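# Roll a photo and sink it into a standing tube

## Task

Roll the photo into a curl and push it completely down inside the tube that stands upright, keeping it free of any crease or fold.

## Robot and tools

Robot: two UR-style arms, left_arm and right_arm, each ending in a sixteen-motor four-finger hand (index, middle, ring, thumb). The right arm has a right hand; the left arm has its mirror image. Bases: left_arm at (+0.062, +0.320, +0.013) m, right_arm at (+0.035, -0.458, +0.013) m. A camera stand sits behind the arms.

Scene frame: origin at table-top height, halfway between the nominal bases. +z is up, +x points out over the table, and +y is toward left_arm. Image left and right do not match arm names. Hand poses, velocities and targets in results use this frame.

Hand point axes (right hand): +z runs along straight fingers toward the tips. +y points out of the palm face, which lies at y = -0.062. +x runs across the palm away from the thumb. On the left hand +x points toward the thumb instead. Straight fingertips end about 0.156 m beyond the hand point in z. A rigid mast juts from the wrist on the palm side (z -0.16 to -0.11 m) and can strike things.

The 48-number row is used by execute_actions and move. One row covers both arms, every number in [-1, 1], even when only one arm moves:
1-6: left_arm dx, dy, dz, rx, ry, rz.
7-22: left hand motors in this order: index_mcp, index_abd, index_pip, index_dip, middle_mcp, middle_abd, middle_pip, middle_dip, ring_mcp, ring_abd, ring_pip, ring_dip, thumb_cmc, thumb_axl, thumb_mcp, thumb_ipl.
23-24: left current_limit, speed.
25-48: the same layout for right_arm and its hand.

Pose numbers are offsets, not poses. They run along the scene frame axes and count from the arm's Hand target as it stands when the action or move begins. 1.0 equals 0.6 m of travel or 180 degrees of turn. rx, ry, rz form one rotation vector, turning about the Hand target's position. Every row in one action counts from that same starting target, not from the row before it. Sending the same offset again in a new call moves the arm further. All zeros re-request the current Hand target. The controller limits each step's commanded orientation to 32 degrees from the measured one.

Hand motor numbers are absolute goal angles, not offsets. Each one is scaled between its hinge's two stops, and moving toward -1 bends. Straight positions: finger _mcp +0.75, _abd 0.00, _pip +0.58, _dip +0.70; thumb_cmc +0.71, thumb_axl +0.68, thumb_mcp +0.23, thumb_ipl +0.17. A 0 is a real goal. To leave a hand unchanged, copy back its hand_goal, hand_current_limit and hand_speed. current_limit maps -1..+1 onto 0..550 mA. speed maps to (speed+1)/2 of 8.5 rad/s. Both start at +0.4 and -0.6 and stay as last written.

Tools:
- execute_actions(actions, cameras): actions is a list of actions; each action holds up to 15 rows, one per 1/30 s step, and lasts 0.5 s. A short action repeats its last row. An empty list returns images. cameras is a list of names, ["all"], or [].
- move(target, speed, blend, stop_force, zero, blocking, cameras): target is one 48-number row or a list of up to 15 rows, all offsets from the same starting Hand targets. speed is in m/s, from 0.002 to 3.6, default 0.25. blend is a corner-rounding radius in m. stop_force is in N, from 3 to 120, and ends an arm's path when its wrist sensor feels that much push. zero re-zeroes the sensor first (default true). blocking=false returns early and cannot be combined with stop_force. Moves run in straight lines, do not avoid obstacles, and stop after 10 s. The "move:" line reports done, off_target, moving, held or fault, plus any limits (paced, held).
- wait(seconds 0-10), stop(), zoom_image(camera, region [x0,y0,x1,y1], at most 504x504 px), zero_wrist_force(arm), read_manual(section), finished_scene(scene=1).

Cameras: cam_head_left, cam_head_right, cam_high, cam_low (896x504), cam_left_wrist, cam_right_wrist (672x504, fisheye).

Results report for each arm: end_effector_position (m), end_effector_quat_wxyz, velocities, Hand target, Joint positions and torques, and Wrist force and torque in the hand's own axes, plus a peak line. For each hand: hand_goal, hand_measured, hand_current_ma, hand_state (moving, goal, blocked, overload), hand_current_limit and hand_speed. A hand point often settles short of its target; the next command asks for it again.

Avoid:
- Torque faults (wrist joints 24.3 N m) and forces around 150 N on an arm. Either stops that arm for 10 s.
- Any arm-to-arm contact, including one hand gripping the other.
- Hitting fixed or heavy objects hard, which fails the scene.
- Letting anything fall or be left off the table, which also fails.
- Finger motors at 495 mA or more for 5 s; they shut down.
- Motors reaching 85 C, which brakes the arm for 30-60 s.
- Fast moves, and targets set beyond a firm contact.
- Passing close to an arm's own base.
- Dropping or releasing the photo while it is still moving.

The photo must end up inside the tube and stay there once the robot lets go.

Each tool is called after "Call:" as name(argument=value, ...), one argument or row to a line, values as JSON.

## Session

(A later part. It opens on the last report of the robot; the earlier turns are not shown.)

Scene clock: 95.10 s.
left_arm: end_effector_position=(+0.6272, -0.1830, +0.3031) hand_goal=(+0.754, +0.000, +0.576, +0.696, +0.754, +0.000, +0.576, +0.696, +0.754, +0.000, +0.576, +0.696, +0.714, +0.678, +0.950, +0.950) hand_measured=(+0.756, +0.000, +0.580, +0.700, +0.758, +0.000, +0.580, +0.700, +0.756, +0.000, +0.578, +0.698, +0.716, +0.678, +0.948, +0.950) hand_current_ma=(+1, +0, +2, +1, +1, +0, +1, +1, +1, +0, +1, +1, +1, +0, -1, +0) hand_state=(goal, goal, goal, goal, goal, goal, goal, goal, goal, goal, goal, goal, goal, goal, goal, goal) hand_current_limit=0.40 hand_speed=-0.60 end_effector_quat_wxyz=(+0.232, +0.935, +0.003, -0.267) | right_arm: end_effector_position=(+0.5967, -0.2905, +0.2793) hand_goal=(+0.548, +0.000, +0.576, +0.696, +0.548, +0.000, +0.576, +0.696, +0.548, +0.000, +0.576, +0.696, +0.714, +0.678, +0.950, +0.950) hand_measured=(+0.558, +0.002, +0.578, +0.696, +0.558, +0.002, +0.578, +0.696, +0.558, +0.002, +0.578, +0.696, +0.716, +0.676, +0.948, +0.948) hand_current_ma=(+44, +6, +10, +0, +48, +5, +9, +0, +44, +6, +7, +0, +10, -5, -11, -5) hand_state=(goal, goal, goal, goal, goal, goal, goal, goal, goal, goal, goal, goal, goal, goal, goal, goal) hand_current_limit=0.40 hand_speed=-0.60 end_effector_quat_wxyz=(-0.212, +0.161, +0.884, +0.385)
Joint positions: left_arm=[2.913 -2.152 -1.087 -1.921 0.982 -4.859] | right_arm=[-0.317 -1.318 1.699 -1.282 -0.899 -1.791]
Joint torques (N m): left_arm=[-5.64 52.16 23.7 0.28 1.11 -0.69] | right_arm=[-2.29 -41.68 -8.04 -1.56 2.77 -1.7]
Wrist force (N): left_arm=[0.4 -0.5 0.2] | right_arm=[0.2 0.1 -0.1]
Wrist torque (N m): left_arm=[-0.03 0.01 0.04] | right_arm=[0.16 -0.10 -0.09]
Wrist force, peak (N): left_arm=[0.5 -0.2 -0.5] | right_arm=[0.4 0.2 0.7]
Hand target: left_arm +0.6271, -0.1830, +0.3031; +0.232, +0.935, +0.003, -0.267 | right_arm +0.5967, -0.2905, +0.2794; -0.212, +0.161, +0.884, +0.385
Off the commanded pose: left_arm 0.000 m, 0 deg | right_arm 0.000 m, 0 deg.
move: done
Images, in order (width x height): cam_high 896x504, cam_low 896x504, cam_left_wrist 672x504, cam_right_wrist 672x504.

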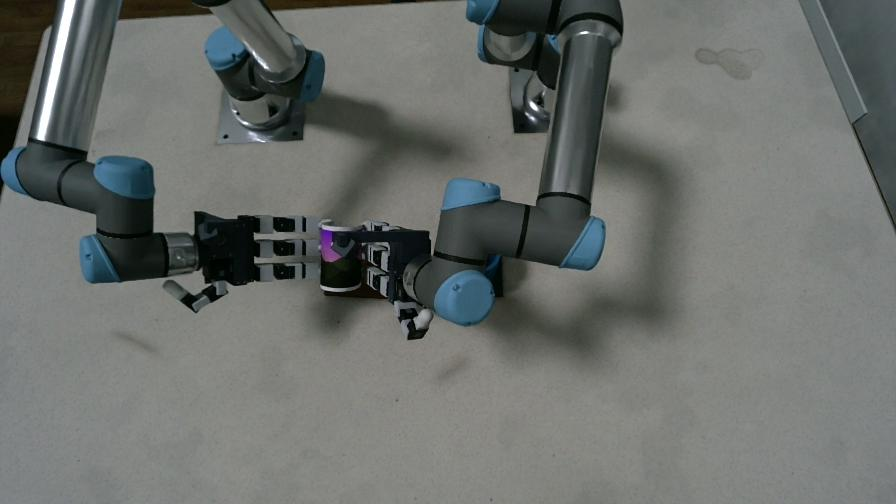

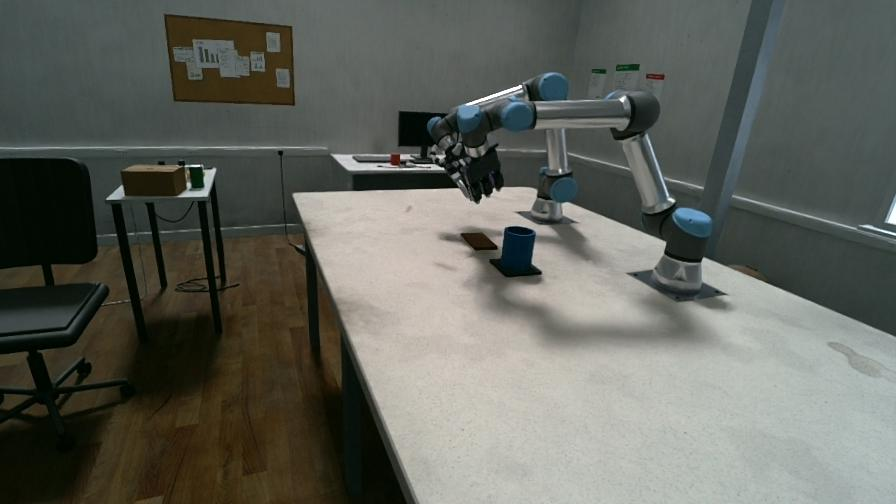

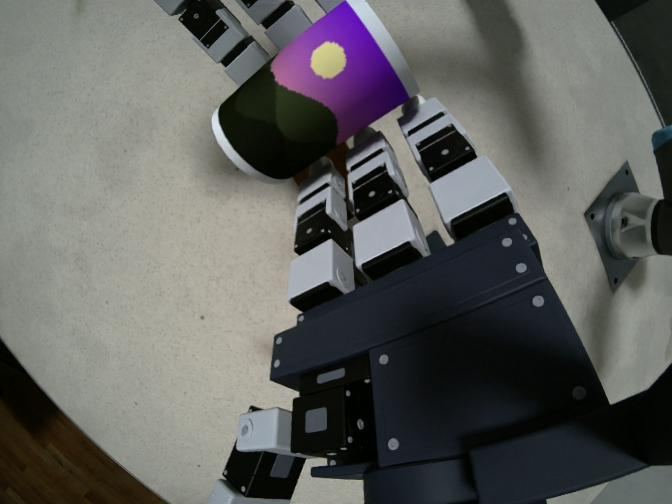

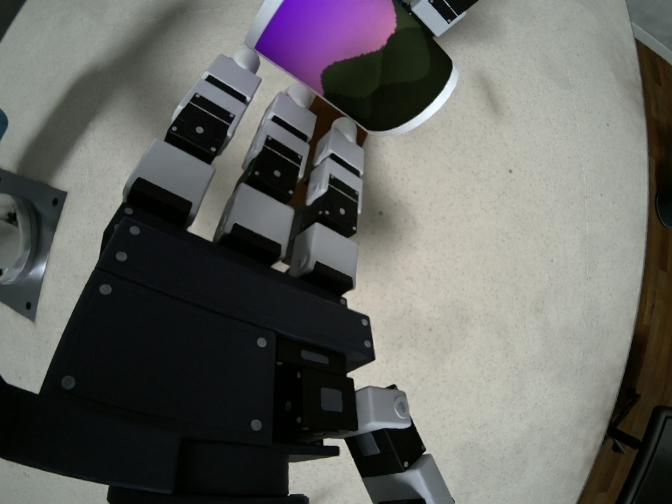

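Call:
move(
  target=[
    [0.0403,-0.0057,-0.0137,0.0116,0.0825,0,0.754,0,0.576,0.696,0.754,0,0.576,0.696,0.754,0,0.576,0.696,0.714,0.678,0.95,0.95,0.4,-0.6,0.0304,-0.0043,-0.0062,0.0116,0.0825,0,0.548,0,0.576,0.696,0.548,0,0.576,0.696,0.548,0,0.576,0.696,0.714,0.678,0.95,0.95,0.4,-0.6],
    [0.0676,-0.0095,-0.0363,0.0232,0.165,0,0.754,0,0.576,0.696,0.754,0,0.576,0.696,0.754,0,0.576,0.696,0.714,0.678,0.95,0.95,0.4,-0.6,0.0503,-0.0071,-0.0188,0.0232,0.165,0,0.548,0,0.576,0.696,0.548,0,0.576,0.696,0.548,0,0.576,0.696,0.714,0.678,0.95,0.95,0.4,-0.6],
    [0.0809,-0.0114,-0.0645,0.03475,0.2475,0,0.754,0,0.576,0.696,0.754,0,0.576,0.696,0.754,0,0.576,0.696,0.714,0.678,0.95,0.95,0.4,-0.6,0.0587,-0.0082,-0.0353,0.03475,0.2475,0,0.548,0,0.576,0.696,0.548,0,0.576,0.696,0.548,0,0.576,0.696,0.714,0.678,0.95,0.95,0.4,-0.6],
    [0.0785,-0.011,-0.094,0.0463,0.33,0,0.754,0,0.576,0.696,0.754,0,0.576,0.696,0.754,0,0.576,0.696,0.714,0.678,0.95,0.95,0.4,-0.6,0.0548,-0.0077,-0.0525,0.0463,0.33,0,0.548,0,0.576,0.696,0.548,0,0.576,0.696,0.548,0,0.576,0.696,0.714,0.678,0.95,0.95,0.4,-0.6],
  ],
  speed=0.1,
  blend=0.01,
  cameras=["all"],
)

Call:
zoom_image(
  camera="cam_low",
  region=[430, 140, 550, 230],
)

Call:
zoom_image(
  camera="cam_high",
  region=[270, 130, 470, 290],
)

Scene clock: 101.07 s.
left_arm: end_effector_position=(+0.6730, -0.1891, +0.2463) hand_goal=(+0.754, +0.000, +0.576, +0.696, +0.754, +0.000, +0.576, +0.696, +0.754, +0.000, +0.576, +0.696, +0.714, +0.678, +0.950, +0.950) hand_measured=(+0.756, +0.002, +0.580, +0.698, +0.756, +0.002, +0.578, +0.698, +0.756, +0.002, +0.578, +0.698, +0.716, +0.678, +0.948, +0.950) hand_current_ma=(+1, +0, +1, +1, +1, +0, +1, +1, +1, +0, +1, +1, +1, +0, -1, +0) hand_state=(goal, goal, goal, goal, goal, goal, goal, goal, goal, goal, goal, goal, goal, goal, goal, goal) hand_current_limit=0.40 hand_speed=-0.60 end_effector_quat_wxyz=(+0.207, +0.711, +0.202, -0.641) | right_arm: end_effector_position=(+0.6296, -0.2951, +0.2478) hand_goal=(+0.548, +0.000, +0.576, +0.696, +0.548, +0.000, +0.576, +0.696, +0.548, +0.000, +0.576, +0.696, +0.714, +0.678, +0.950, +0.950) hand_measured=(+0.550, +0.002, +0.578, +0.696, +0.550, +0.002, +0.578, +0.696, +0.550, +0.002, +0.578, +0.696, +0.716, +0.676, +0.948, +0.948) hand_current_ma=(+10, +10, +10, +0, +11, +7, +9, +0, +11, +6, +7, +0, +10, -5, -11, -5) hand_state=(goal, goal, goal, goal, goal, goal, goal, goal, goal, goal, goal, goal, goal, goal, goal, goal) hand_current_limit=0.40 hand_speed=-0.60 end_effector_quat_wxyz=(+0.632, -0.316, -0.633, -0.315)
Joint positions: left_arm=[2.963 -2.865 -0.035 -3.248 0.759 -4.776] | right_arm=[-0.285 -0.844 1.162 -0.32 -0.954 -1.57]
Joint torques (N m): left_arm=[7.32 69.84 25.49 0.35 0.9 1.17] | right_arm=[11.23 -57.8 -5.59 -0.71 -1.71 -1.69]
Wrist force (N): left_arm=[-0.1 0.1 0.7] | right_arm=[0.9 -0.3 -0.9]
Wrist torque (N m): left_arm=[0.10 0.01 0.05] | right_arm=[0.06 -0.21 -0.02]
Wrist force, peak (N): left_arm=[0.1 -0.2 1.0] | right_arm=[1.0 -0.3 -1.4]
Hand target: left_arm +0.6742, -0.1896, +0.2467; +0.134, +0.694, +0.136, -0.694 | right_arm +0.6295, -0.2951, +0.2479; +0.632, -0.315, -0.633, -0.315
Off the commanded pose: left_arm 0.001 m, 13 deg | right_arm 0.000 m, 0 deg.
elbow stopped short (left arm): the move would have taken joint 3 (elbow) straighter than the controller allows.
move: off_target (left_arm)

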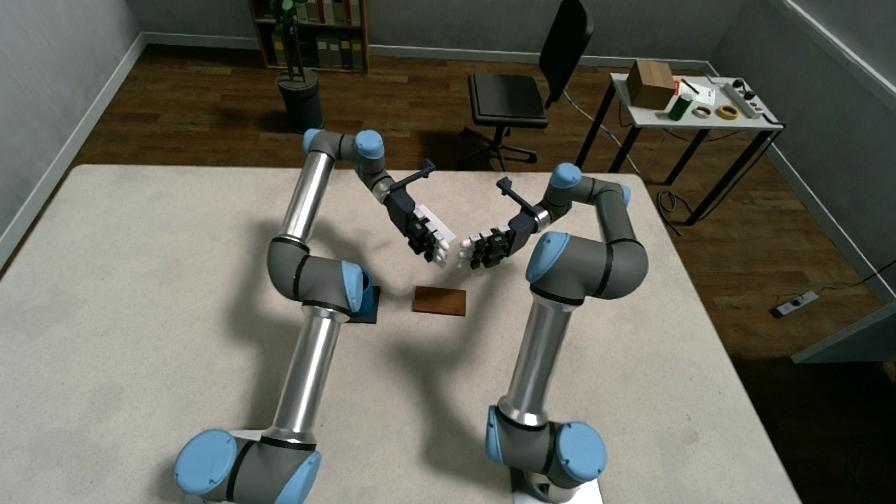

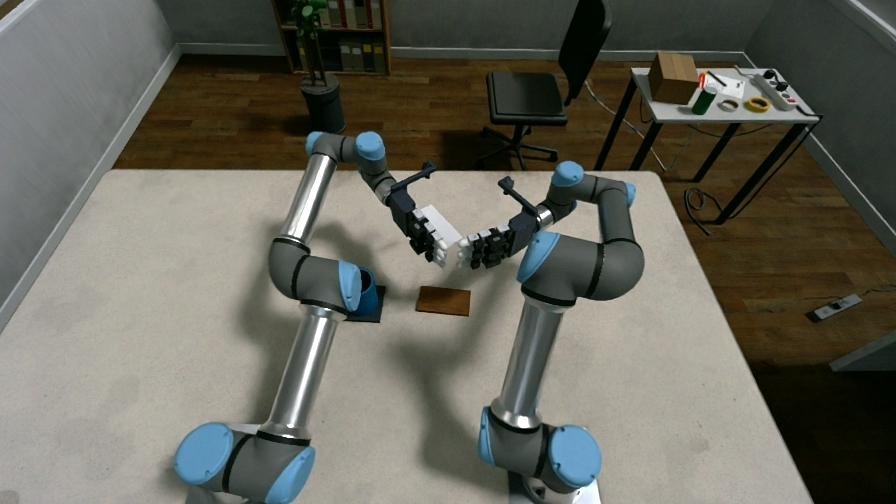

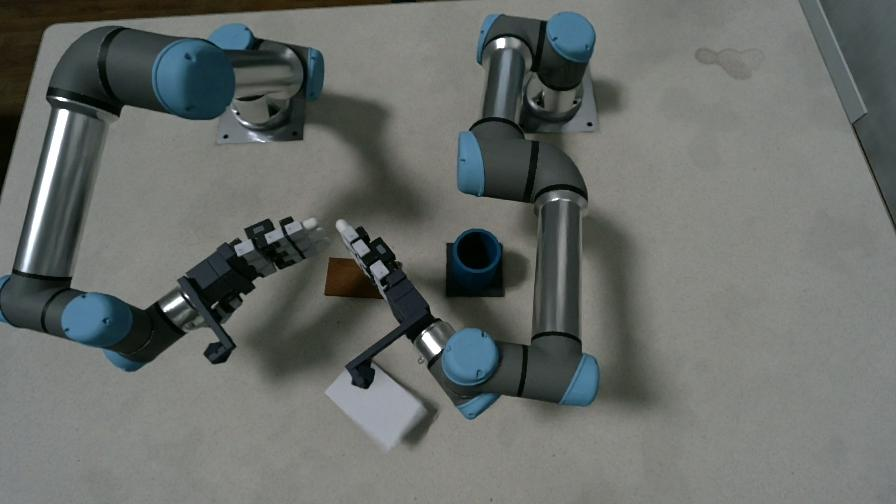

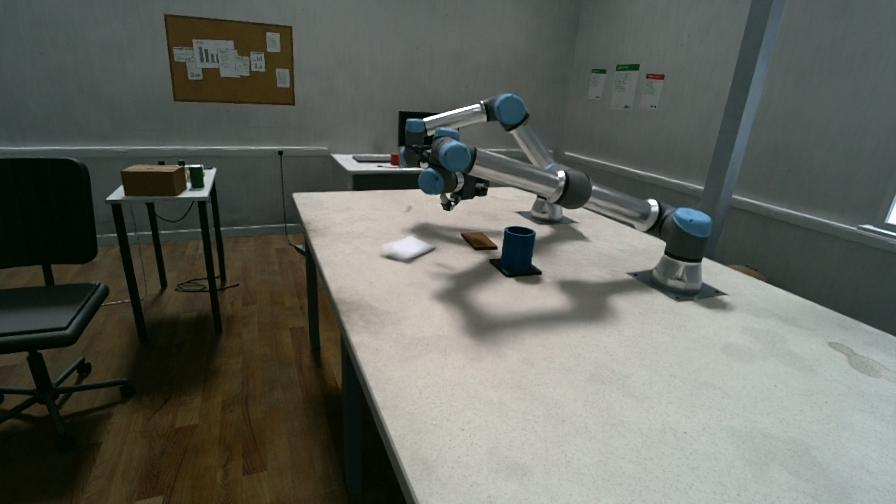

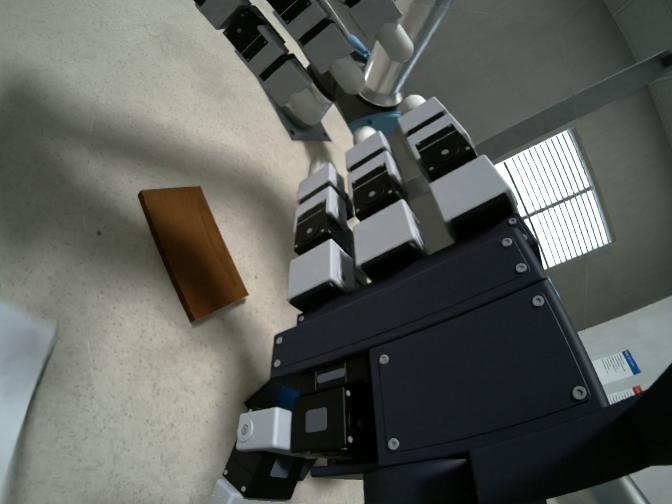

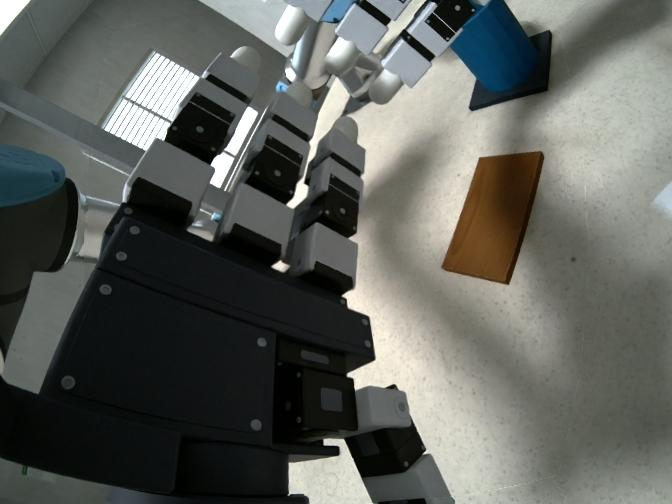

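Scaled by 4.200 from the camera's 896x504 image, which has a finer 1280x720 frame.

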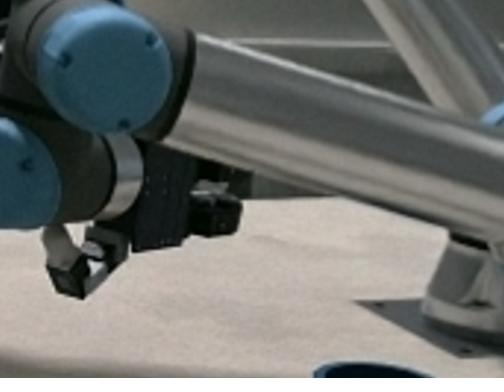

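Scaled by 2.520 from the camera's 896x504 image, which has a finer 1280x720 frame.

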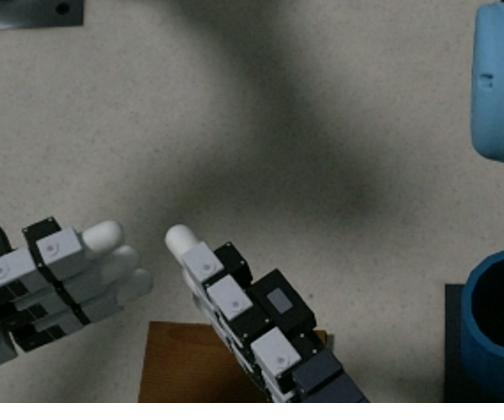

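Call:
zoom_image(
  camera="cam_high",
  region=[300, 340, 460, 460],
)

Call:
zoom_image(
  camera="cam_low",
  region=[360, 210, 480, 280],
)

Call:
zoom_image(
  camera="cam_head_left",
  region=[380, 190, 500, 330],
)

Scaled by 3.150 from the camera's 896x504 image, which has a finer 1280x720 frame.

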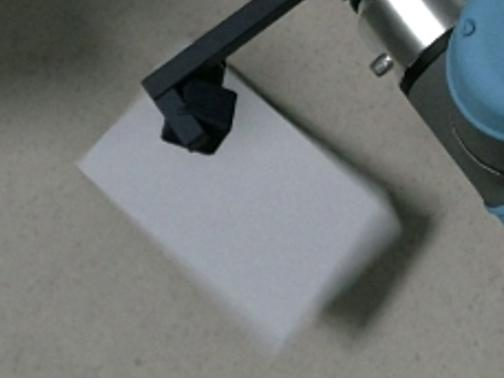

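Scaled by 4.200 from the camera's 896x504 image, which has a finer 1280x720 frame.

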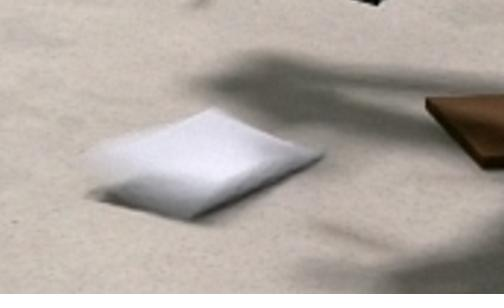

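Scaled by 3.600 from the camera's 896x504 image, which has a finer 1280x720 frame.

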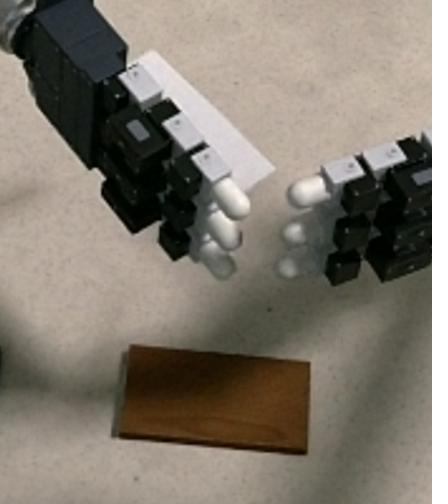

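Call:
wait(
  seconds=1.5,
  cameras=["cam_high", "cam_low", "cam_right_wrist", "cam_left_wrist"],
)

Call:
zoom_image(
  camera="cam_high",
  region=[300, 340, 460, 460],
)

Call:
zoom_image(
  camera="cam_low",
  region=[360, 210, 480, 280],
)

Scene clock: 103.43 s.
left_arm: end_effector_position=(+0.6729, -0.1891, +0.2464) hand_goal=(+0.754, +0.000, +0.576, +0.696, +0.754, +0.000, +0.576, +0.696, +0.754, +0.000, +0.576, +0.696, +0.714, +0.678, +0.950, +0.950) hand_measured=(+0.756, +0.002, +0.580, +0.698, +0.756, +0.002, +0.578, +0.698, +0.756, +0.002, +0.578, +0.698, +0.716, +0.678, +0.948, +0.950) hand_current_ma=(+1, +0, +1, +1, +1, +0, +1, +1, +1, +0, +1, +1, +1, +0, -1, +0) hand_state=(goal, goal, goal, goal, goal, goal, goal, goal, goal, goal, goal, goal, goal, goal, goal, goal) hand_current_limit=0.40 hand_speed=-0.60 end_effector_quat_wxyz=(+0.207, +0.711, +0.202, -0.641) | right_arm: end_effector_position=(+0.6295, -0.2951, +0.2479) hand_goal=(+0.548, +0.000, +0.576, +0.696, +0.548, +0.000, +0.576, +0.696, +0.548, +0.000, +0.576, +0.696, +0.714, +0.678, +0.950, +0.950) hand_measured=(+0.550, +0.002, +0.578, +0.696, +0.550, +0.002, +0.578, +0.696, +0.550, +0.002, +0.578, +0.696, +0.716, +0.676, +0.948, +0.948) hand_current_ma=(+10, +10, +10, +0, +11, +7, +9, +0, +11, +6, +7, +0, +10, -5, -11, -5) hand_state=(goal, goal, goal, goal, goal, goal, goal, goal, goal, goal, goal, goal, goal, goal, goal, goal) hand_current_limit=0.40 hand_speed=-0.60 end_effector_quat_wxyz=(+0.632, -0.315, -0.633, -0.315)
Joint positions: left_arm=[2.963 -2.864 -0.035 -3.248 0.759 -4.776] | right_arm=[-0.285 -0.844 1.162 -0.32 -0.954 -1.57]
Joint torques (N m): left_arm=[-5.96 71.3 24.83 0.33 1.35 -0.85] | right_arm=[7.39 -57.93 -5.71 3.59 -1.73 -1.81]
Wrist force (N): left_arm=[0.1 -0.1 0.7] | right_arm=[1.1 -0.4 -1.0]
Wrist torque (N m): left_arm=[0.06 0.00 0.08] | right_arm=[0.04 -0.22 0.00]
Wrist force, peak (N): left_arm=[0.0 0.1 1.0] | right_arm=[1.3 -0.3 -1.2]
Hand target: left_arm +0.6742, -0.1896, +0.2467; +0.134, +0.694, +0.136, -0.694 | right_arm +0.6295, -0.2951, +0.2479; +0.632, -0.315, -0.633, -0.315
Off the commanded pose: left_arm 0.001 m, 13 deg | right_arm 0.000 m, 0 deg.
wait: 1.50 s; at rest from the start
Images, in order (width x height): cam_high 896x504, cam_low 896x504, cam_left_wrist 672x504, cam_right_wrist 672x504.

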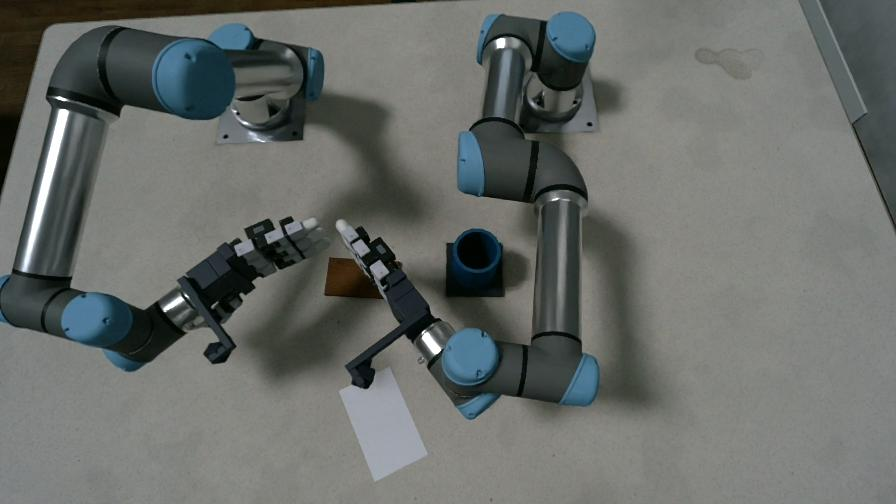

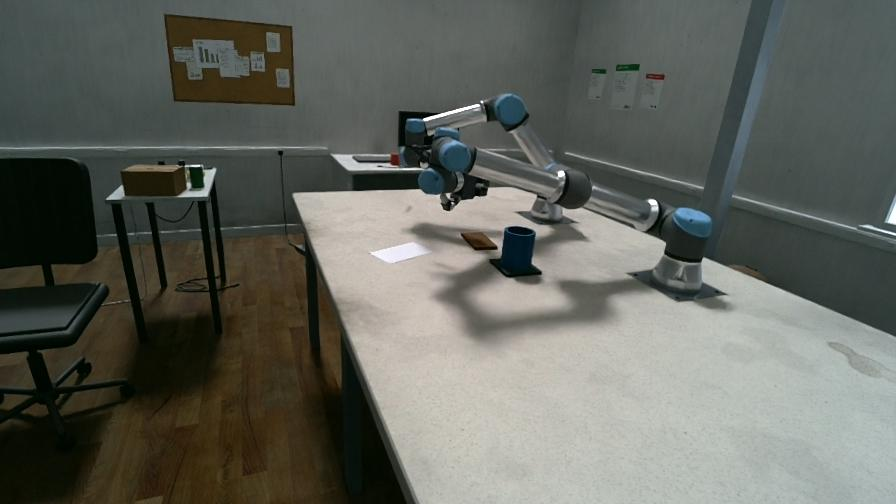

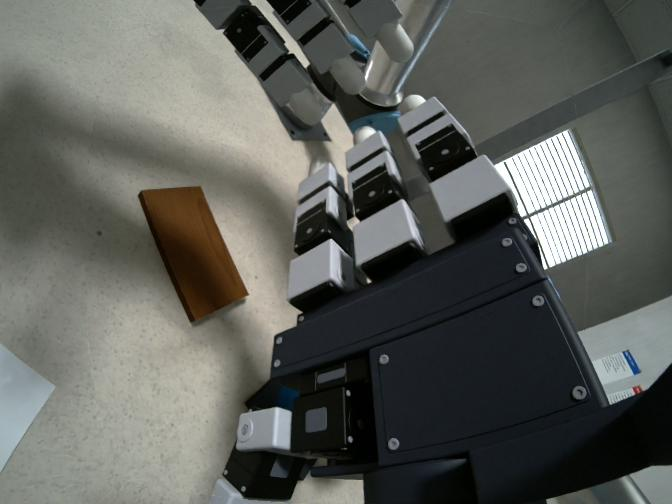

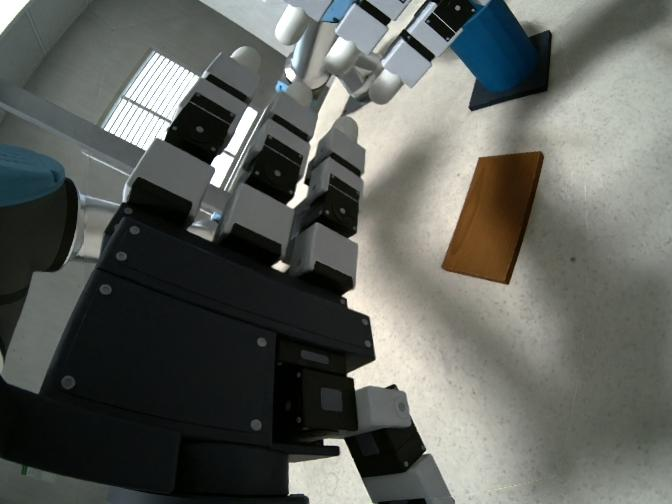

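Scaled by 3.150 from the camera's 896x504 image, which has a finer 1280x720 frame.

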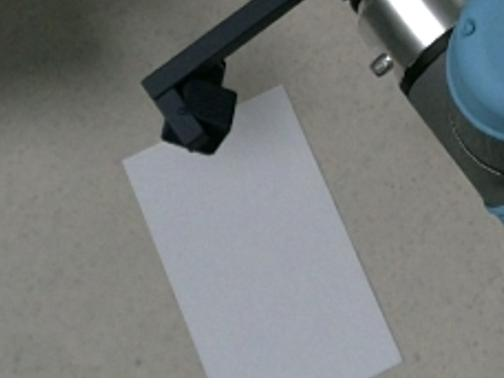

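Scaled by 4.200 from the camera's 896x504 image, which has a finer 1280x720 frame.

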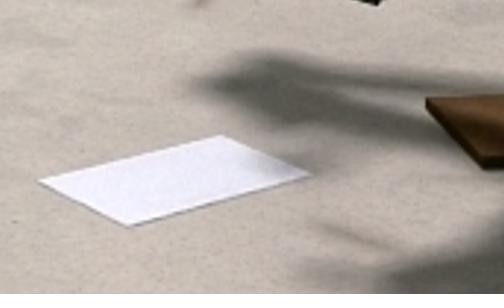

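Call:
move(
  target=[-0.2, 0.25, 0.15, -0.03475, -0.2475, 0, 0.754, 0.0, 0.576, 0.696, 0.754, 0.0, 0.576, 0.696, 0.754, 0.0, 0.576, 0.696, 0.714, 0.678, 0.95, 0.95, 0.4, -0.6, -0.05, -0.1667, 0.1, -0.03475, -0.2475, 0, 0.754, 0.0, 0.576, 0.696, 0.754, 0.0, 0.576, 0.696, 0.754, 0.0, 0.576, 0.696, 0.714, 0.678, 0.95, 0.95, 0.4, -0.6],
  speed=0.2,
)

Call:
move(
  target=[-0.15, 0.35, 0.0, -0.03475, -0.2475, 0, 0.754, 0.0, 0.576, 0.696, 0.754, 0.0, 0.576, 0.696, 0.754, 0.0, 0.576, 0.696, 0.714, 0.678, 0.95, 0.95, 0.4, -0.6, 0, 0, 0, -0.03475, -0.2475, 0, 0.754, 0.0, 0.576, 0.696, 0.754, 0.0, 0.576, 0.696, 0.754, 0.0, 0.576, 0.696, 0.714, 0.678, 0.95, 0.95, 0.4, -0.6],
  speed=0.2,
  cameras=["cam_high"],
)

Scene clock: 107.37 s.
left_arm: end_effector_position=(+0.5543, -0.0396, +0.3367) hand_goal=(+0.754, +0.000, +0.576, +0.696, +0.754, +0.000, +0.576, +0.696, +0.754, +0.000, +0.576, +0.696, +0.714, +0.678, +0.950, +0.950) hand_measured=(+0.756, +0.002, +0.578, +0.698, +0.756, +0.002, +0.578, +0.698, +0.756, +0.002, +0.578, +0.698, +0.716, +0.678, +0.948, +0.950) hand_current_ma=(+1, +0, +1, +1, +1, +0, +1, +1, +1, +0, +1, +1, +1, +0, -1, +0) hand_state=(goal, goal, goal, goal, goal, goal, goal, goal, goal, goal, goal, goal, goal, goal, goal, goal) hand_current_limit=0.40 hand_speed=-0.60 end_effector_quat_wxyz=(+0.212, +0.897, +0.038, -0.386) | right_arm: end_effector_position=(+0.5995, -0.3952, +0.3078) hand_goal=(+0.754, +0.000, +0.576, +0.696, +0.754, +0.000, +0.576, +0.696, +0.754, +0.000, +0.576, +0.696, +0.714, +0.678, +0.950, +0.950) hand_measured=(+0.756, +0.002, +0.578, +0.696, +0.756, +0.002, +0.578, +0.696, +0.756, +0.002, +0.578, +0.696, +0.716, +0.676, +0.948, +0.948) hand_current_ma=(+8, +10, +9, +0, +9, +7, +9, +0, +9, +6, +7, +0, +10, -5, -11, -5) hand_state=(goal, goal, goal, goal, goal, goal, goal, goal, goal, goal, goal, goal, goal, goal, goal, goal) hand_current_limit=0.40 hand_speed=-0.60 end_effector_quat_wxyz=(-0.328, +0.206, +0.841, +0.377)
Joint positions: left_arm=[3.106 -1.972 -1.251 -2.297 1.086 -4.67] | right_arm=[-0.471 -1.189 1.426 -0.85 -1.058 -1.854]
Joint torques (N m): left_arm=[-12.4 45.7 17.8 0.04 -1.98 -0.34] | right_arm=[11.42 -26.36 -34.74 0.9 2.15 0.07]
Wrist force (N): left_arm=[0.3 -0.1 0.1] | right_arm=[0.4 0.3 -0.5]
Wrist torque (N m): left_arm=[0.03 0.00 0.16] | right_arm=[0.12 -0.14 -0.14]
Wrist force, peak (N): left_arm=[0.3 0.6 1.1] | right_arm=[1.3 -0.4 -1.2]
Hand target: left_arm +0.5542, -0.0396, +0.3367; +0.212, +0.897, +0.037, -0.386 | right_arm +0.5995, -0.3951, +0.3079; -0.328, +0.206, +0.842, +0.377
Off the commanded pose: left_arm 0.000 m, 0 deg | right_arm 0.000 m, 0 deg.
move: done

Scene clock: 109.83 s.
left_arm: end_effector_position=(+0.4642, +0.1703, +0.3368) hand_goal=(+0.754, +0.000, +0.576, +0.696, +0.754, +0.000, +0.576, +0.696, +0.754, +0.000, +0.576, +0.696, +0.714, +0.678, +0.950, +0.950) hand_measured=(+0.756, +0.002, +0.578, +0.698, +0.756, +0.002, +0.578, +0.698, +0.756, +0.002, +0.578, +0.698, +0.716, +0.678, +0.948, +0.950) hand_current_ma=(+1, +0, +1, +1, +1, +0, +1, +1, +1, +0, +1, +1, +1, +0, -1, +0) hand_state=(goal, goal, goal, goal, goal, goal, goal, goal, goal, goal, goal, goal, goal, goal, goal, goal) hand_current_limit=0.40 hand_speed=-0.60 end_effector_quat_wxyz=(+0.258, +0.964, -0.066, -0.019) | right_arm: end_effector_position=(+0.5995, -0.3952, +0.3079) hand_goal=(+0.754, +0.000, +0.576, +0.696, +0.754, +0.000, +0.576, +0.696, +0.754, +0.000, +0.576, +0.696, +0.714, +0.678, +0.950, +0.950) hand_measured=(+0.758, +0.002, +0.578, +0.696, +0.758, +0.002, +0.578, +0.696, +0.758, +0.002, +0.578, +0.696, +0.716, +0.676, +0.948, +0.948) hand_current_ma=(+14, +10, +9, +0, +16, +7, +9, +0, +16, +6, +7, +0, +10, -5, -11, -5) hand_state=(goal, goal, goal, goal, goal, goal, goal, goal, goal, goal, goal, goal, goal, goal, goal, goal) hand_current_limit=0.40 hand_speed=-0.60 end_effector_quat_wxyz=(+0.027, +0.065, +0.922, +0.382)
Joint positions: left_arm=[3.623 -1.343 -1.97 -1.703 1.137 -4.075] | right_arm=[-0.523 -1.427 1.818 -1.588 -0.864 -2.116]
Joint torques (N m): left_arm=[4.32 15.32 18.35 1.59 1.35 1.28] | right_arm=[11.37 -13.61 -35.55 -2.89 -0.01 0.44]
Wrist force (N): left_arm=[0.2 0.5 0.2] | right_arm=[0.3 0.5 0.3]
Wrist torque (N m): left_arm=[0.00 0.08 0.07] | right_arm=[0.10 -0.03 -0.11]
Wrist force, peak (N): left_arm=[1.0 1.1 0.6] | right_arm=[0.5 0.5 -0.9]
Hand target: left_arm +0.4642, +0.1704, +0.3367; +0.258, +0.964, -0.066, -0.019 | right_arm +0.5995, -0.3951, +0.3079; +0.027, +0.065, +0.922, +0.382
Off the commanded pose: left_arm 0.000 m, 0 deg | right_arm 0.000 m, 0 deg.
move: done
Images, in order (width x height): cam_high 896x504.

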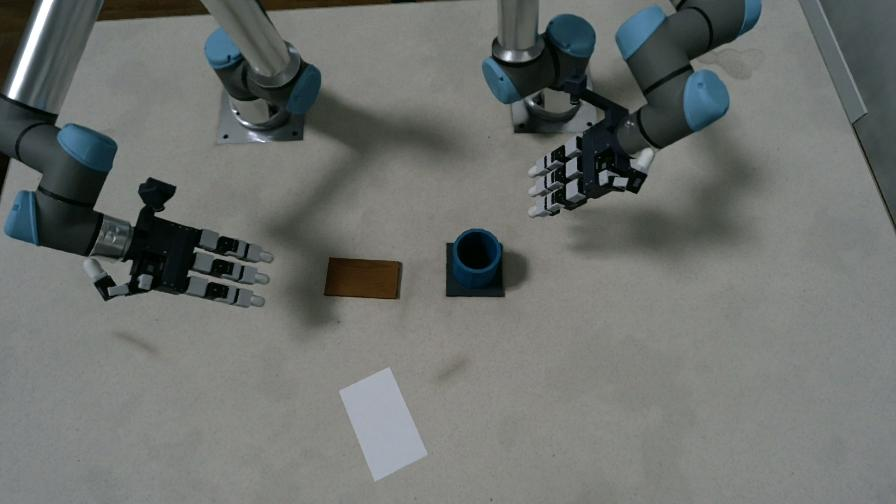

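Call:
move(
  target=[0, 0, 0, 0, 0, 0, 0.754, 0.0, 0.576, 0.696, 0.754, 0.0, 0.576, 0.696, 0.754, 0.0, 0.576, 0.696, 0.714, 0.678, 0.95, 0.95, 0.4, -0.6, 0.0833, 0.2417, -0.08, -0.3958, -0.3437, 0.4319, 0.754, 0.0, 0.576, 0.696, 0.754, 0.0, 0.576, 0.696, 0.754, 0.0, 0.576, 0.696, 0.714, 0.678, 0.95, 0.95, 0.4, -0.6],
  speed=0.3,
  cameras=["cam_high", "cam_right_wrist"],
)

Scene clock: 114.33 s.
left_arm: end_effector_position=(+0.4642, +0.1704, +0.3367) hand_goal=(+0.754, +0.000, +0.576, +0.696, +0.754, +0.000, +0.576, +0.696, +0.754, +0.000, +0.576, +0.696, +0.714, +0.678, +0.950, +0.950) hand_measured=(+0.756, +0.002, +0.578, +0.698, +0.756, +0.002, +0.578, +0.698, +0.756, +0.002, +0.578, +0.698, +0.716, +0.678, +0.948, +0.950) hand_current_ma=(+1, +0, +1, +1, +1, +0, +1, +1, +1, +0, +1, +1, +1, +0, -1, +0) hand_state=(goal, goal, goal, goal, goal, goal, goal, goal, goal, goal, goal, goal, goal, goal, goal, goal) hand_current_limit=0.40 hand_speed=-0.60 end_effector_quat_wxyz=(+0.258, +0.964, -0.066, -0.019) | right_arm: end_effector_position=(+0.6494, -0.2501, +0.2596) hand_goal=(+0.754, +0.000, +0.576, +0.696, +0.754, +0.000, +0.576, +0.696, +0.754, +0.000, +0.576, +0.696, +0.714, +0.678, +0.950, +0.950) hand_measured=(+0.750, +0.002, +0.578, +0.696, +0.750, +0.002, +0.576, +0.696, +0.750, +0.002, +0.576, +0.696, +0.714, +0.678, +0.948, +0.948) hand_current_ma=(-20, +6, +4, +0, -21, +5, +4, +0, -22, +6, +4, +0, -3, +2, -9, -5) hand_state=(goal, goal, goal, goal, goal, goal, goal, goal, goal, goal, goal, goal, goal, goal, goal, goal) hand_current_limit=0.40 hand_speed=-0.60 end_effector_quat_wxyz=(-0.242, +0.665, -0.664, +0.242)
Joint positions: left_arm=[3.623 -1.343 -1.97 -1.703 1.137 -4.075] | right_arm=[0.119 -1.303 1.722 -2.686 -1.633 -3.069]
Joint torques (N m): left_arm=[8.75 21.52 16.23 3.19 1.34 -0.05] | right_arm=[-6.72 -44.29 -36.42 -3.14 1.07 -1.37]
Wrist force (N): left_arm=[0.3 0.4 0.3] | right_arm=[0.6 -0.8 -0.5]
Wrist torque (N m): left_arm=[-0.02 0.07 0.04] | right_arm=[-0.17 -0.04 0.06]
Wrist force, peak (N): left_arm=[0.8 0.6 0.1] | right_arm=[0.7 -1.1 -0.5]
Hand target: left_arm +0.4642, +0.1704, +0.3367; +0.258, +0.964, -0.066, -0.019 | right_arm +0.6495, -0.2501, +0.2599; -0.242, +0.665, -0.664, +0.242
Off the commanded pose: left_arm 0.000 m, 0 deg | right_arm 0.000 m, 0 deg.
move: done
Images, in order (width x height): cam_high 896x504, cam_right_wrist 672x504.

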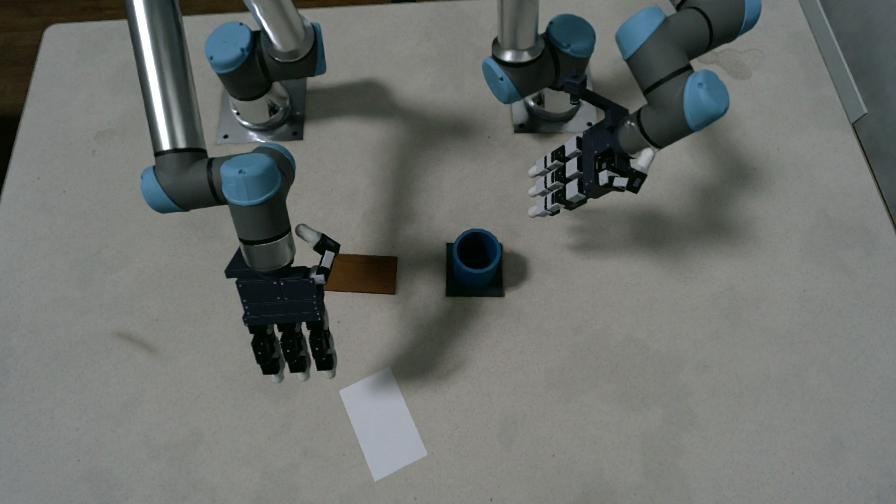

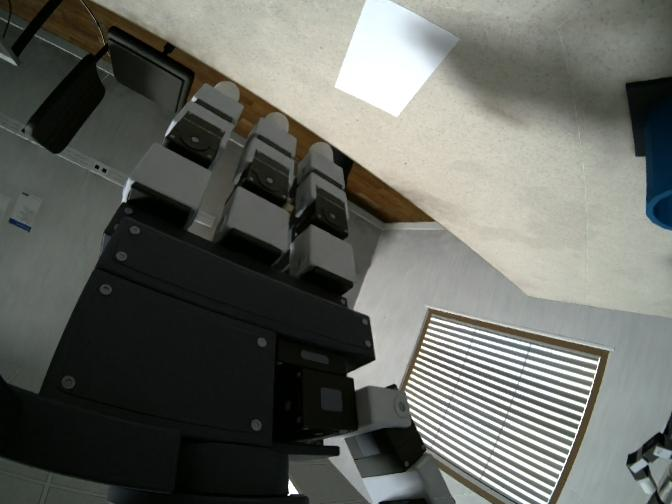

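Call:
move(
  target=[0, 0, 0, 0, 0, 0, 0.754, 0.0, 0.576, 0.696, 0.754, 0.0, 0.576, 0.696, 0.754, 0.0, 0.576, 0.696, 0.714, 0.678, 0.95, 0.95, 0.4, -0.6, 0.1358, 0.1868, -0.2705, 0, 0, 0, 0.754, 0.0, 0.576, 0.696, 0.754, 0.0, 0.576, 0.696, 0.754, 0.0, 0.576, 0.696, 0.714, 0.678, 0.95, 0.95, 0.4, -0.6],
  speed=0.15,
  cameras=["cam_high", "cam_right_wrist", "cam_low"],
)

Scene clock: 116.47 s.
left_arm: end_effector_position=(+0.4642, +0.1704, +0.3367) hand_goal=(+0.754, +0.000, +0.576, +0.696, +0.754, +0.000, +0.576, +0.696, +0.754, +0.000, +0.576, +0.696, +0.714, +0.678, +0.950, +0.950) hand_measured=(+0.756, +0.002, +0.578, +0.698, +0.756, +0.002, +0.578, +0.698, +0.756, +0.002, +0.578, +0.698, +0.716, +0.678, +0.948, +0.950) hand_current_ma=(+1, +0, +1, +1, +1, +0, +1, +1, +1, +0, +1, +1, +1, +0, -1, +0) hand_state=(goal, goal, goal, goal, goal, goal, goal, goal, goal, goal, goal, goal, goal, goal, goal, goal) hand_current_limit=0.40 hand_speed=-0.60 end_effector_quat_wxyz=(+0.258, +0.964, -0.066, -0.019) | right_arm: end_effector_position=(+0.7310, -0.1380, +0.0977) hand_goal=(+0.754, +0.000, +0.576, +0.696, +0.754, +0.000, +0.576, +0.696, +0.754, +0.000, +0.576, +0.696, +0.714, +0.678, +0.950, +0.950) hand_measured=(+0.750, +0.002, +0.576, +0.696, +0.748, +0.002, +0.576, +0.696, +0.748, +0.002, +0.576, +0.696, +0.714, +0.678, +0.948, +0.948) hand_current_ma=(-22, +6, +4, +0, -23, +5, +3, +0, -24, +6, +3, +0, -3, +2, -9, -5) hand_state=(goal, goal, goal, goal, goal, goal, goal, goal, goal, goal, goal, goal, goal, goal, goal, goal) hand_current_limit=0.40 hand_speed=-0.60 end_effector_quat_wxyz=(-0.242, +0.665, -0.664, +0.242)
Joint positions: left_arm=[3.623 -1.343 -1.97 -1.703 1.137 -4.075] | right_arm=[0.277 -0.864 1.502 -2.893 -1.734 -2.946]
Joint torques (N m): left_arm=[9.33 20.46 14.47 3.33 1.05 -0.23] | right_arm=[-8.99 -40.61 -10.62 -0.73 1.58 -1.77]
Wrist force (N): left_arm=[0.3 0.4 0.2] | right_arm=[0.5 -0.8 -0.3]
Wrist torque (N m): left_arm=[0.00 0.07 0.04] | right_arm=[-0.20 -0.02 0.09]
Wrist force, peak (N): left_arm=[0.5 0.6 0.5] | right_arm=[1.7 -1.3 -1.6]
Hand target: left_arm +0.4642, +0.1704, +0.3367; +0.258, +0.964, -0.066, -0.019 | right_arm +0.7310, -0.1380, +0.0976; -0.242, +0.665, -0.664, +0.242
Off the commanded pose: left_arm 0.000 m, 0 deg | right_arm 0.000 m, 0 deg.
move: done
Images, in order (width x height): cam_high 896x504, cam_low 896x504, cam_right_wrist 672x504.

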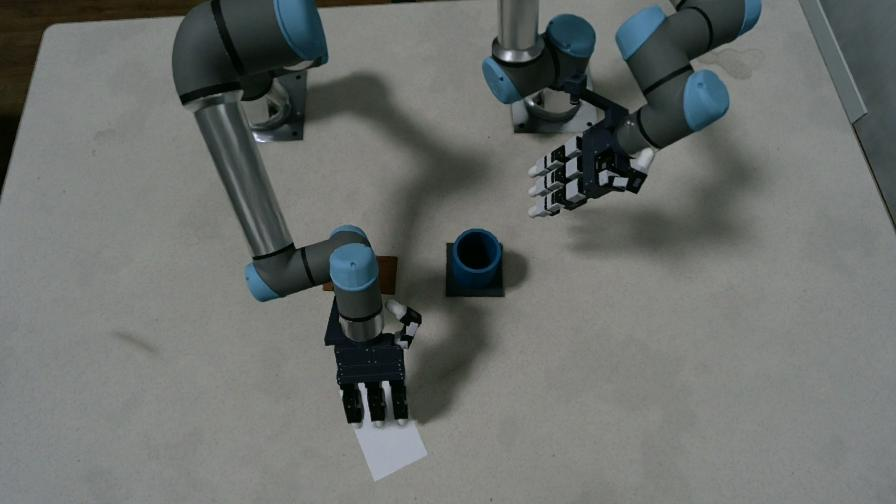

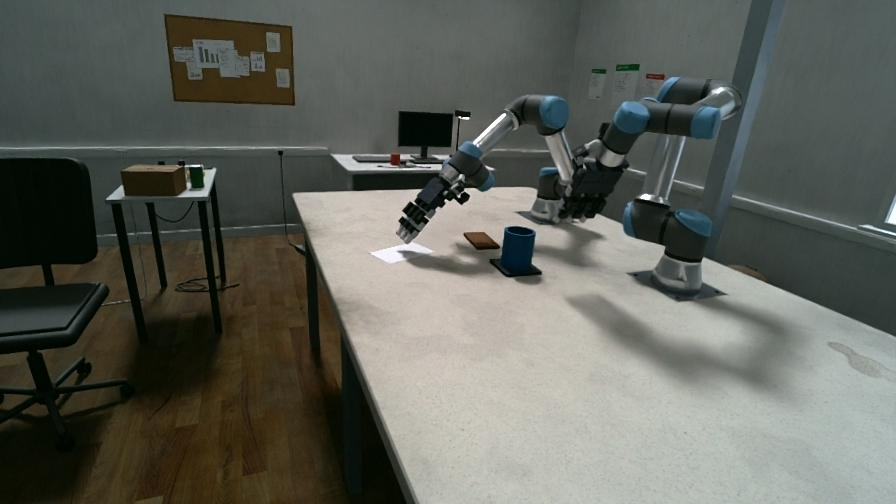

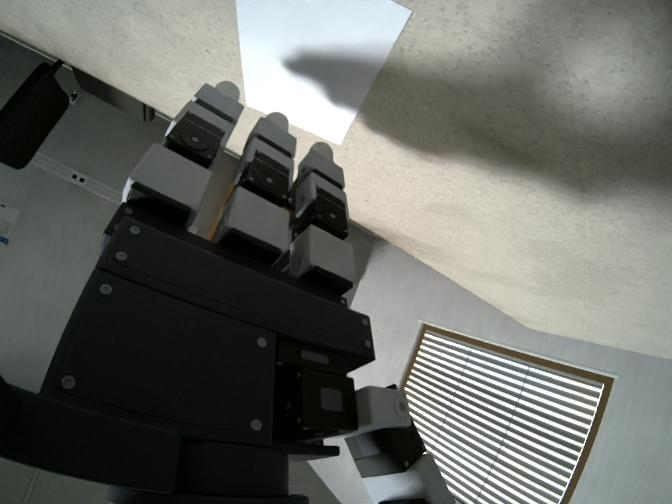

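Call:
move(
  target=[0, 0, 0, 0, 0, 0, 0.754, 0.0, 0.576, 0.696, 0.754, 0.0, 0.576, 0.696, 0.754, 0.0, 0.576, 0.696, 0.714, 0.678, 0.95, 0.95, 0.4, -0.6, 0, 0, -0.055, 0, 0, 0, 0.754, 0.0, 0.576, 0.696, 0.754, 0.0, 0.576, 0.696, 0.754, 0.0, 0.576, 0.696, 0.714, 0.678, 0.95, 0.95, 0.4, -0.6],
  speed=0.05,
)

Call:
move(
  target=[0, 0, 0, 0, 0, 0, 0.754, 0.0, 0.576, 0.696, 0.754, 0.0, 0.576, 0.696, 0.754, 0.0, 0.576, 0.696, 0.714, 0.678, 0.95, 0.95, 0.4, -0.6, 0, 0, -0.05, 0, 0, 0, 0.754, 0.0, 0.576, 0.696, 0.754, 0.0, 0.576, 0.696, 0.754, 0.0, 0.576, 0.696, 0.714, 0.678, 0.95, 0.95, 0.4, -0.6],
  speed=0.01,
  stop_force=3,
  cameras=["cam_high", "cam_low"],
)

Scene clock: 117.60 s.
left_arm: end_effector_position=(+0.4642, +0.1704, +0.3367) hand_goal=(+0.754, +0.000, +0.576, +0.696, +0.754, +0.000, +0.576, +0.696, +0.754, +0.000, +0.576, +0.696, +0.714, +0.678, +0.950, +0.950) hand_measured=(+0.756, +0.002, +0.578, +0.698, +0.756, +0.002, +0.578, +0.698, +0.756, +0.002, +0.578, +0.698, +0.716, +0.678, +0.948, +0.950) hand_current_ma=(+1, +0, +1, +1, +1, +0, +1, +1, +1, +0, +1, +1, +1, +0, -1, +0) hand_state=(goal, goal, goal, goal, goal, goal, goal, goal, goal, goal, goal, goal, goal, goal, goal, goal) hand_current_limit=0.40 hand_speed=-0.60 end_effector_quat_wxyz=(+0.258, +0.964, -0.066, -0.019) | right_arm: end_effector_position=(+0.7309, -0.1381, +0.0643) hand_goal=(+0.754, +0.000, +0.576, +0.696, +0.754, +0.000, +0.576, +0.696, +0.754, +0.000, +0.576, +0.696, +0.714, +0.678, +0.950, +0.950) hand_measured=(+0.750, +0.002, +0.576, +0.696, +0.748, +0.002, +0.576, +0.696, +0.748, +0.002, +0.576, +0.696, +0.714, +0.678, +0.948, +0.948) hand_current_ma=(-22, +6, +4, +0, -23, +5, +3, +0, -24, +6, +3, +0, -3, +2, -9, -5) hand_state=(goal, goal, goal, goal, goal, goal, goal, goal, goal, goal, goal, goal, goal, goal, goal, goal) hand_current_limit=0.40 hand_speed=-0.60 end_effector_quat_wxyz=(-0.242, +0.665, -0.664, +0.242) end_effector_velocity=(-0.001, +0.000, +0.001) end_effector_angular_velocity=(-0.001, +0.002, +0.000)
Joint positions: left_arm=[3.623 -1.343 -1.97 -1.703 1.137 -4.075] | right_arm=[0.277 -0.815 1.517 -2.956 -1.734 -2.946]
Joint velocities: left_arm=[within noise] | right_arm=[0 -0.003 0 0.005 0 0]
Joint torques (N m): left_arm=[9.5 21.53 14.35 3.3 1.23 -0.33] | right_arm=[-9.63 -58.33 -22.58 -0.4 1.69 -1.86]
Wrist force (N): left_arm=[0.4 0.4 0.3] | right_arm=[0.6 -0.9 -0.5]
Wrist torque (N m): left_arm=[-0.03 0.05 0.06] | right_arm=[-0.18 -0.03 0.11]
Wrist force, peak (N): left_arm=[0.6 0.7 0.2] | right_arm=[0.6 -1.4 -1.1]
Hand target: left_arm +0.4642, +0.1704, +0.3367; +0.258, +0.964, -0.066, -0.019 | right_arm +0.7310, -0.1380, +0.0646; -0.242, +0.665, -0.664, +0.242
Off the commanded pose: left_arm 0.000 m, 0 deg | right_arm 0.000 m, 0 deg.
move: done

Scene clock: 120.20 s.
left_arm: end_effector_position=(+0.4642, +0.1704, +0.3367) hand_goal=(+0.754, +0.000, +0.576, +0.696, +0.754, +0.000, +0.576, +0.696, +0.754, +0.000, +0.576, +0.696, +0.714, +0.678, +0.950, +0.950) hand_measured=(+0.756, +0.002, +0.578, +0.698, +0.756, +0.002, +0.578, +0.698, +0.756, +0.002, +0.578, +0.698, +0.716, +0.678, +0.948, +0.950) hand_current_ma=(+1, +0, +1, +1, +1, +0, +1, +1, +1, +0, +1, +1, +1, +0, -1, +0) hand_state=(goal, goal, goal, goal, goal, goal, goal, goal, goal, goal, goal, goal, goal, goal, goal, goal) hand_current_limit=0.40 hand_speed=-0.60 end_effector_quat_wxyz=(+0.258, +0.964, -0.066, -0.019) | right_arm: end_effector_position=(+0.7310, -0.1380, +0.0493) hand_goal=(+0.754, +0.000, +0.576, +0.696, +0.754, +0.000, +0.576, +0.696, +0.754, +0.000, +0.576, +0.696, +0.714, +0.678, +0.950, +0.950) hand_measured=(+0.750, +0.002, +0.576, +0.696, +0.748, +0.002, +0.576, +0.696, +0.748, +0.002, +0.576, +0.696, +0.714, +0.678, +0.948, +0.948) hand_current_ma=(-21, +6, +4, +0, -23, +5, +3, +0, -24, +5, +3, +0, -3, +2, -9, -5) hand_state=(goal, goal, goal, goal, goal, goal, goal, goal, goal, goal, goal, goal, goal, goal, goal, goal) hand_current_limit=0.40 hand_speed=-0.60 end_effector_quat_wxyz=(-0.242, +0.665, -0.664, +0.242)
Joint positions: left_arm=[3.623 -1.343 -1.97 -1.703 1.137 -4.075] | right_arm=[0.277 -0.792 1.521 -2.983 -1.734 -2.946]
Joint torques (N m): left_arm=[9.7 20.06 13.43 3.32 1.15 -0.11] | right_arm=[-7.66 -57.19 -23.57 -0.19 1.66 -1.41]
Wrist force (N): left_arm=[0.4 0.4 0.3] | right_arm=[0.6 -1.7 -4.8]
Wrist torque (N m): left_arm=[-0.02 0.05 0.05] | right_arm=[0.21 0.01 0.10]
Wrist force, peak (N): left_arm=[0.4 0.8 0.1] | right_arm=[0.6 -2.5 -11.5]
Hand target: left_arm +0.4642, +0.1704, +0.3367; +0.258, +0.964, -0.066, -0.019 | right_arm +0.7310, -0.1380, +0.0493; -0.242, +0.665, -0.664, +0.242 (not the last commanded pose)
Off the commanded pose: left_arm 0.000 m, 0 deg | right_arm 0.015 m, 0 deg.
move: contact (right_arm)
Images, in order (width x height): cam_high 896x504, cam_low 896x504.

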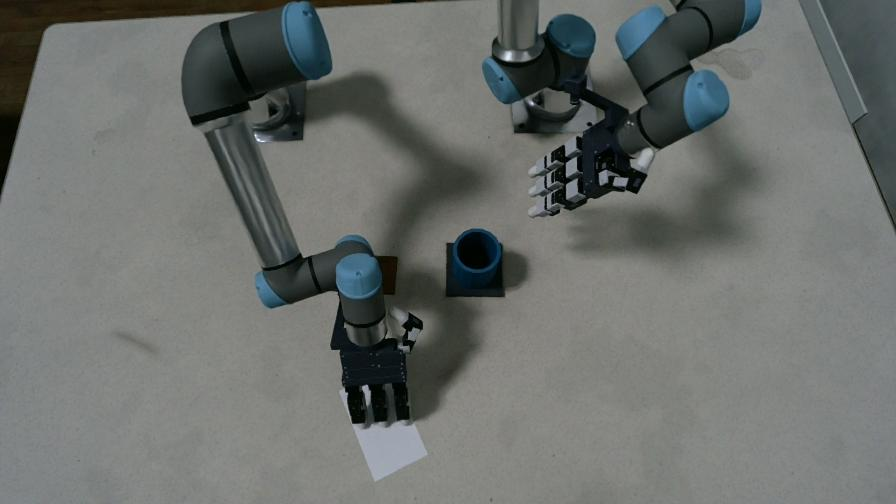

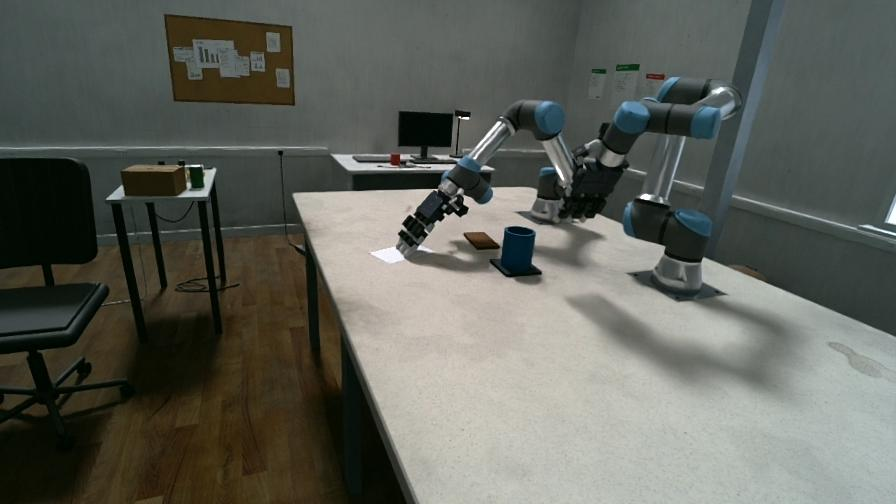

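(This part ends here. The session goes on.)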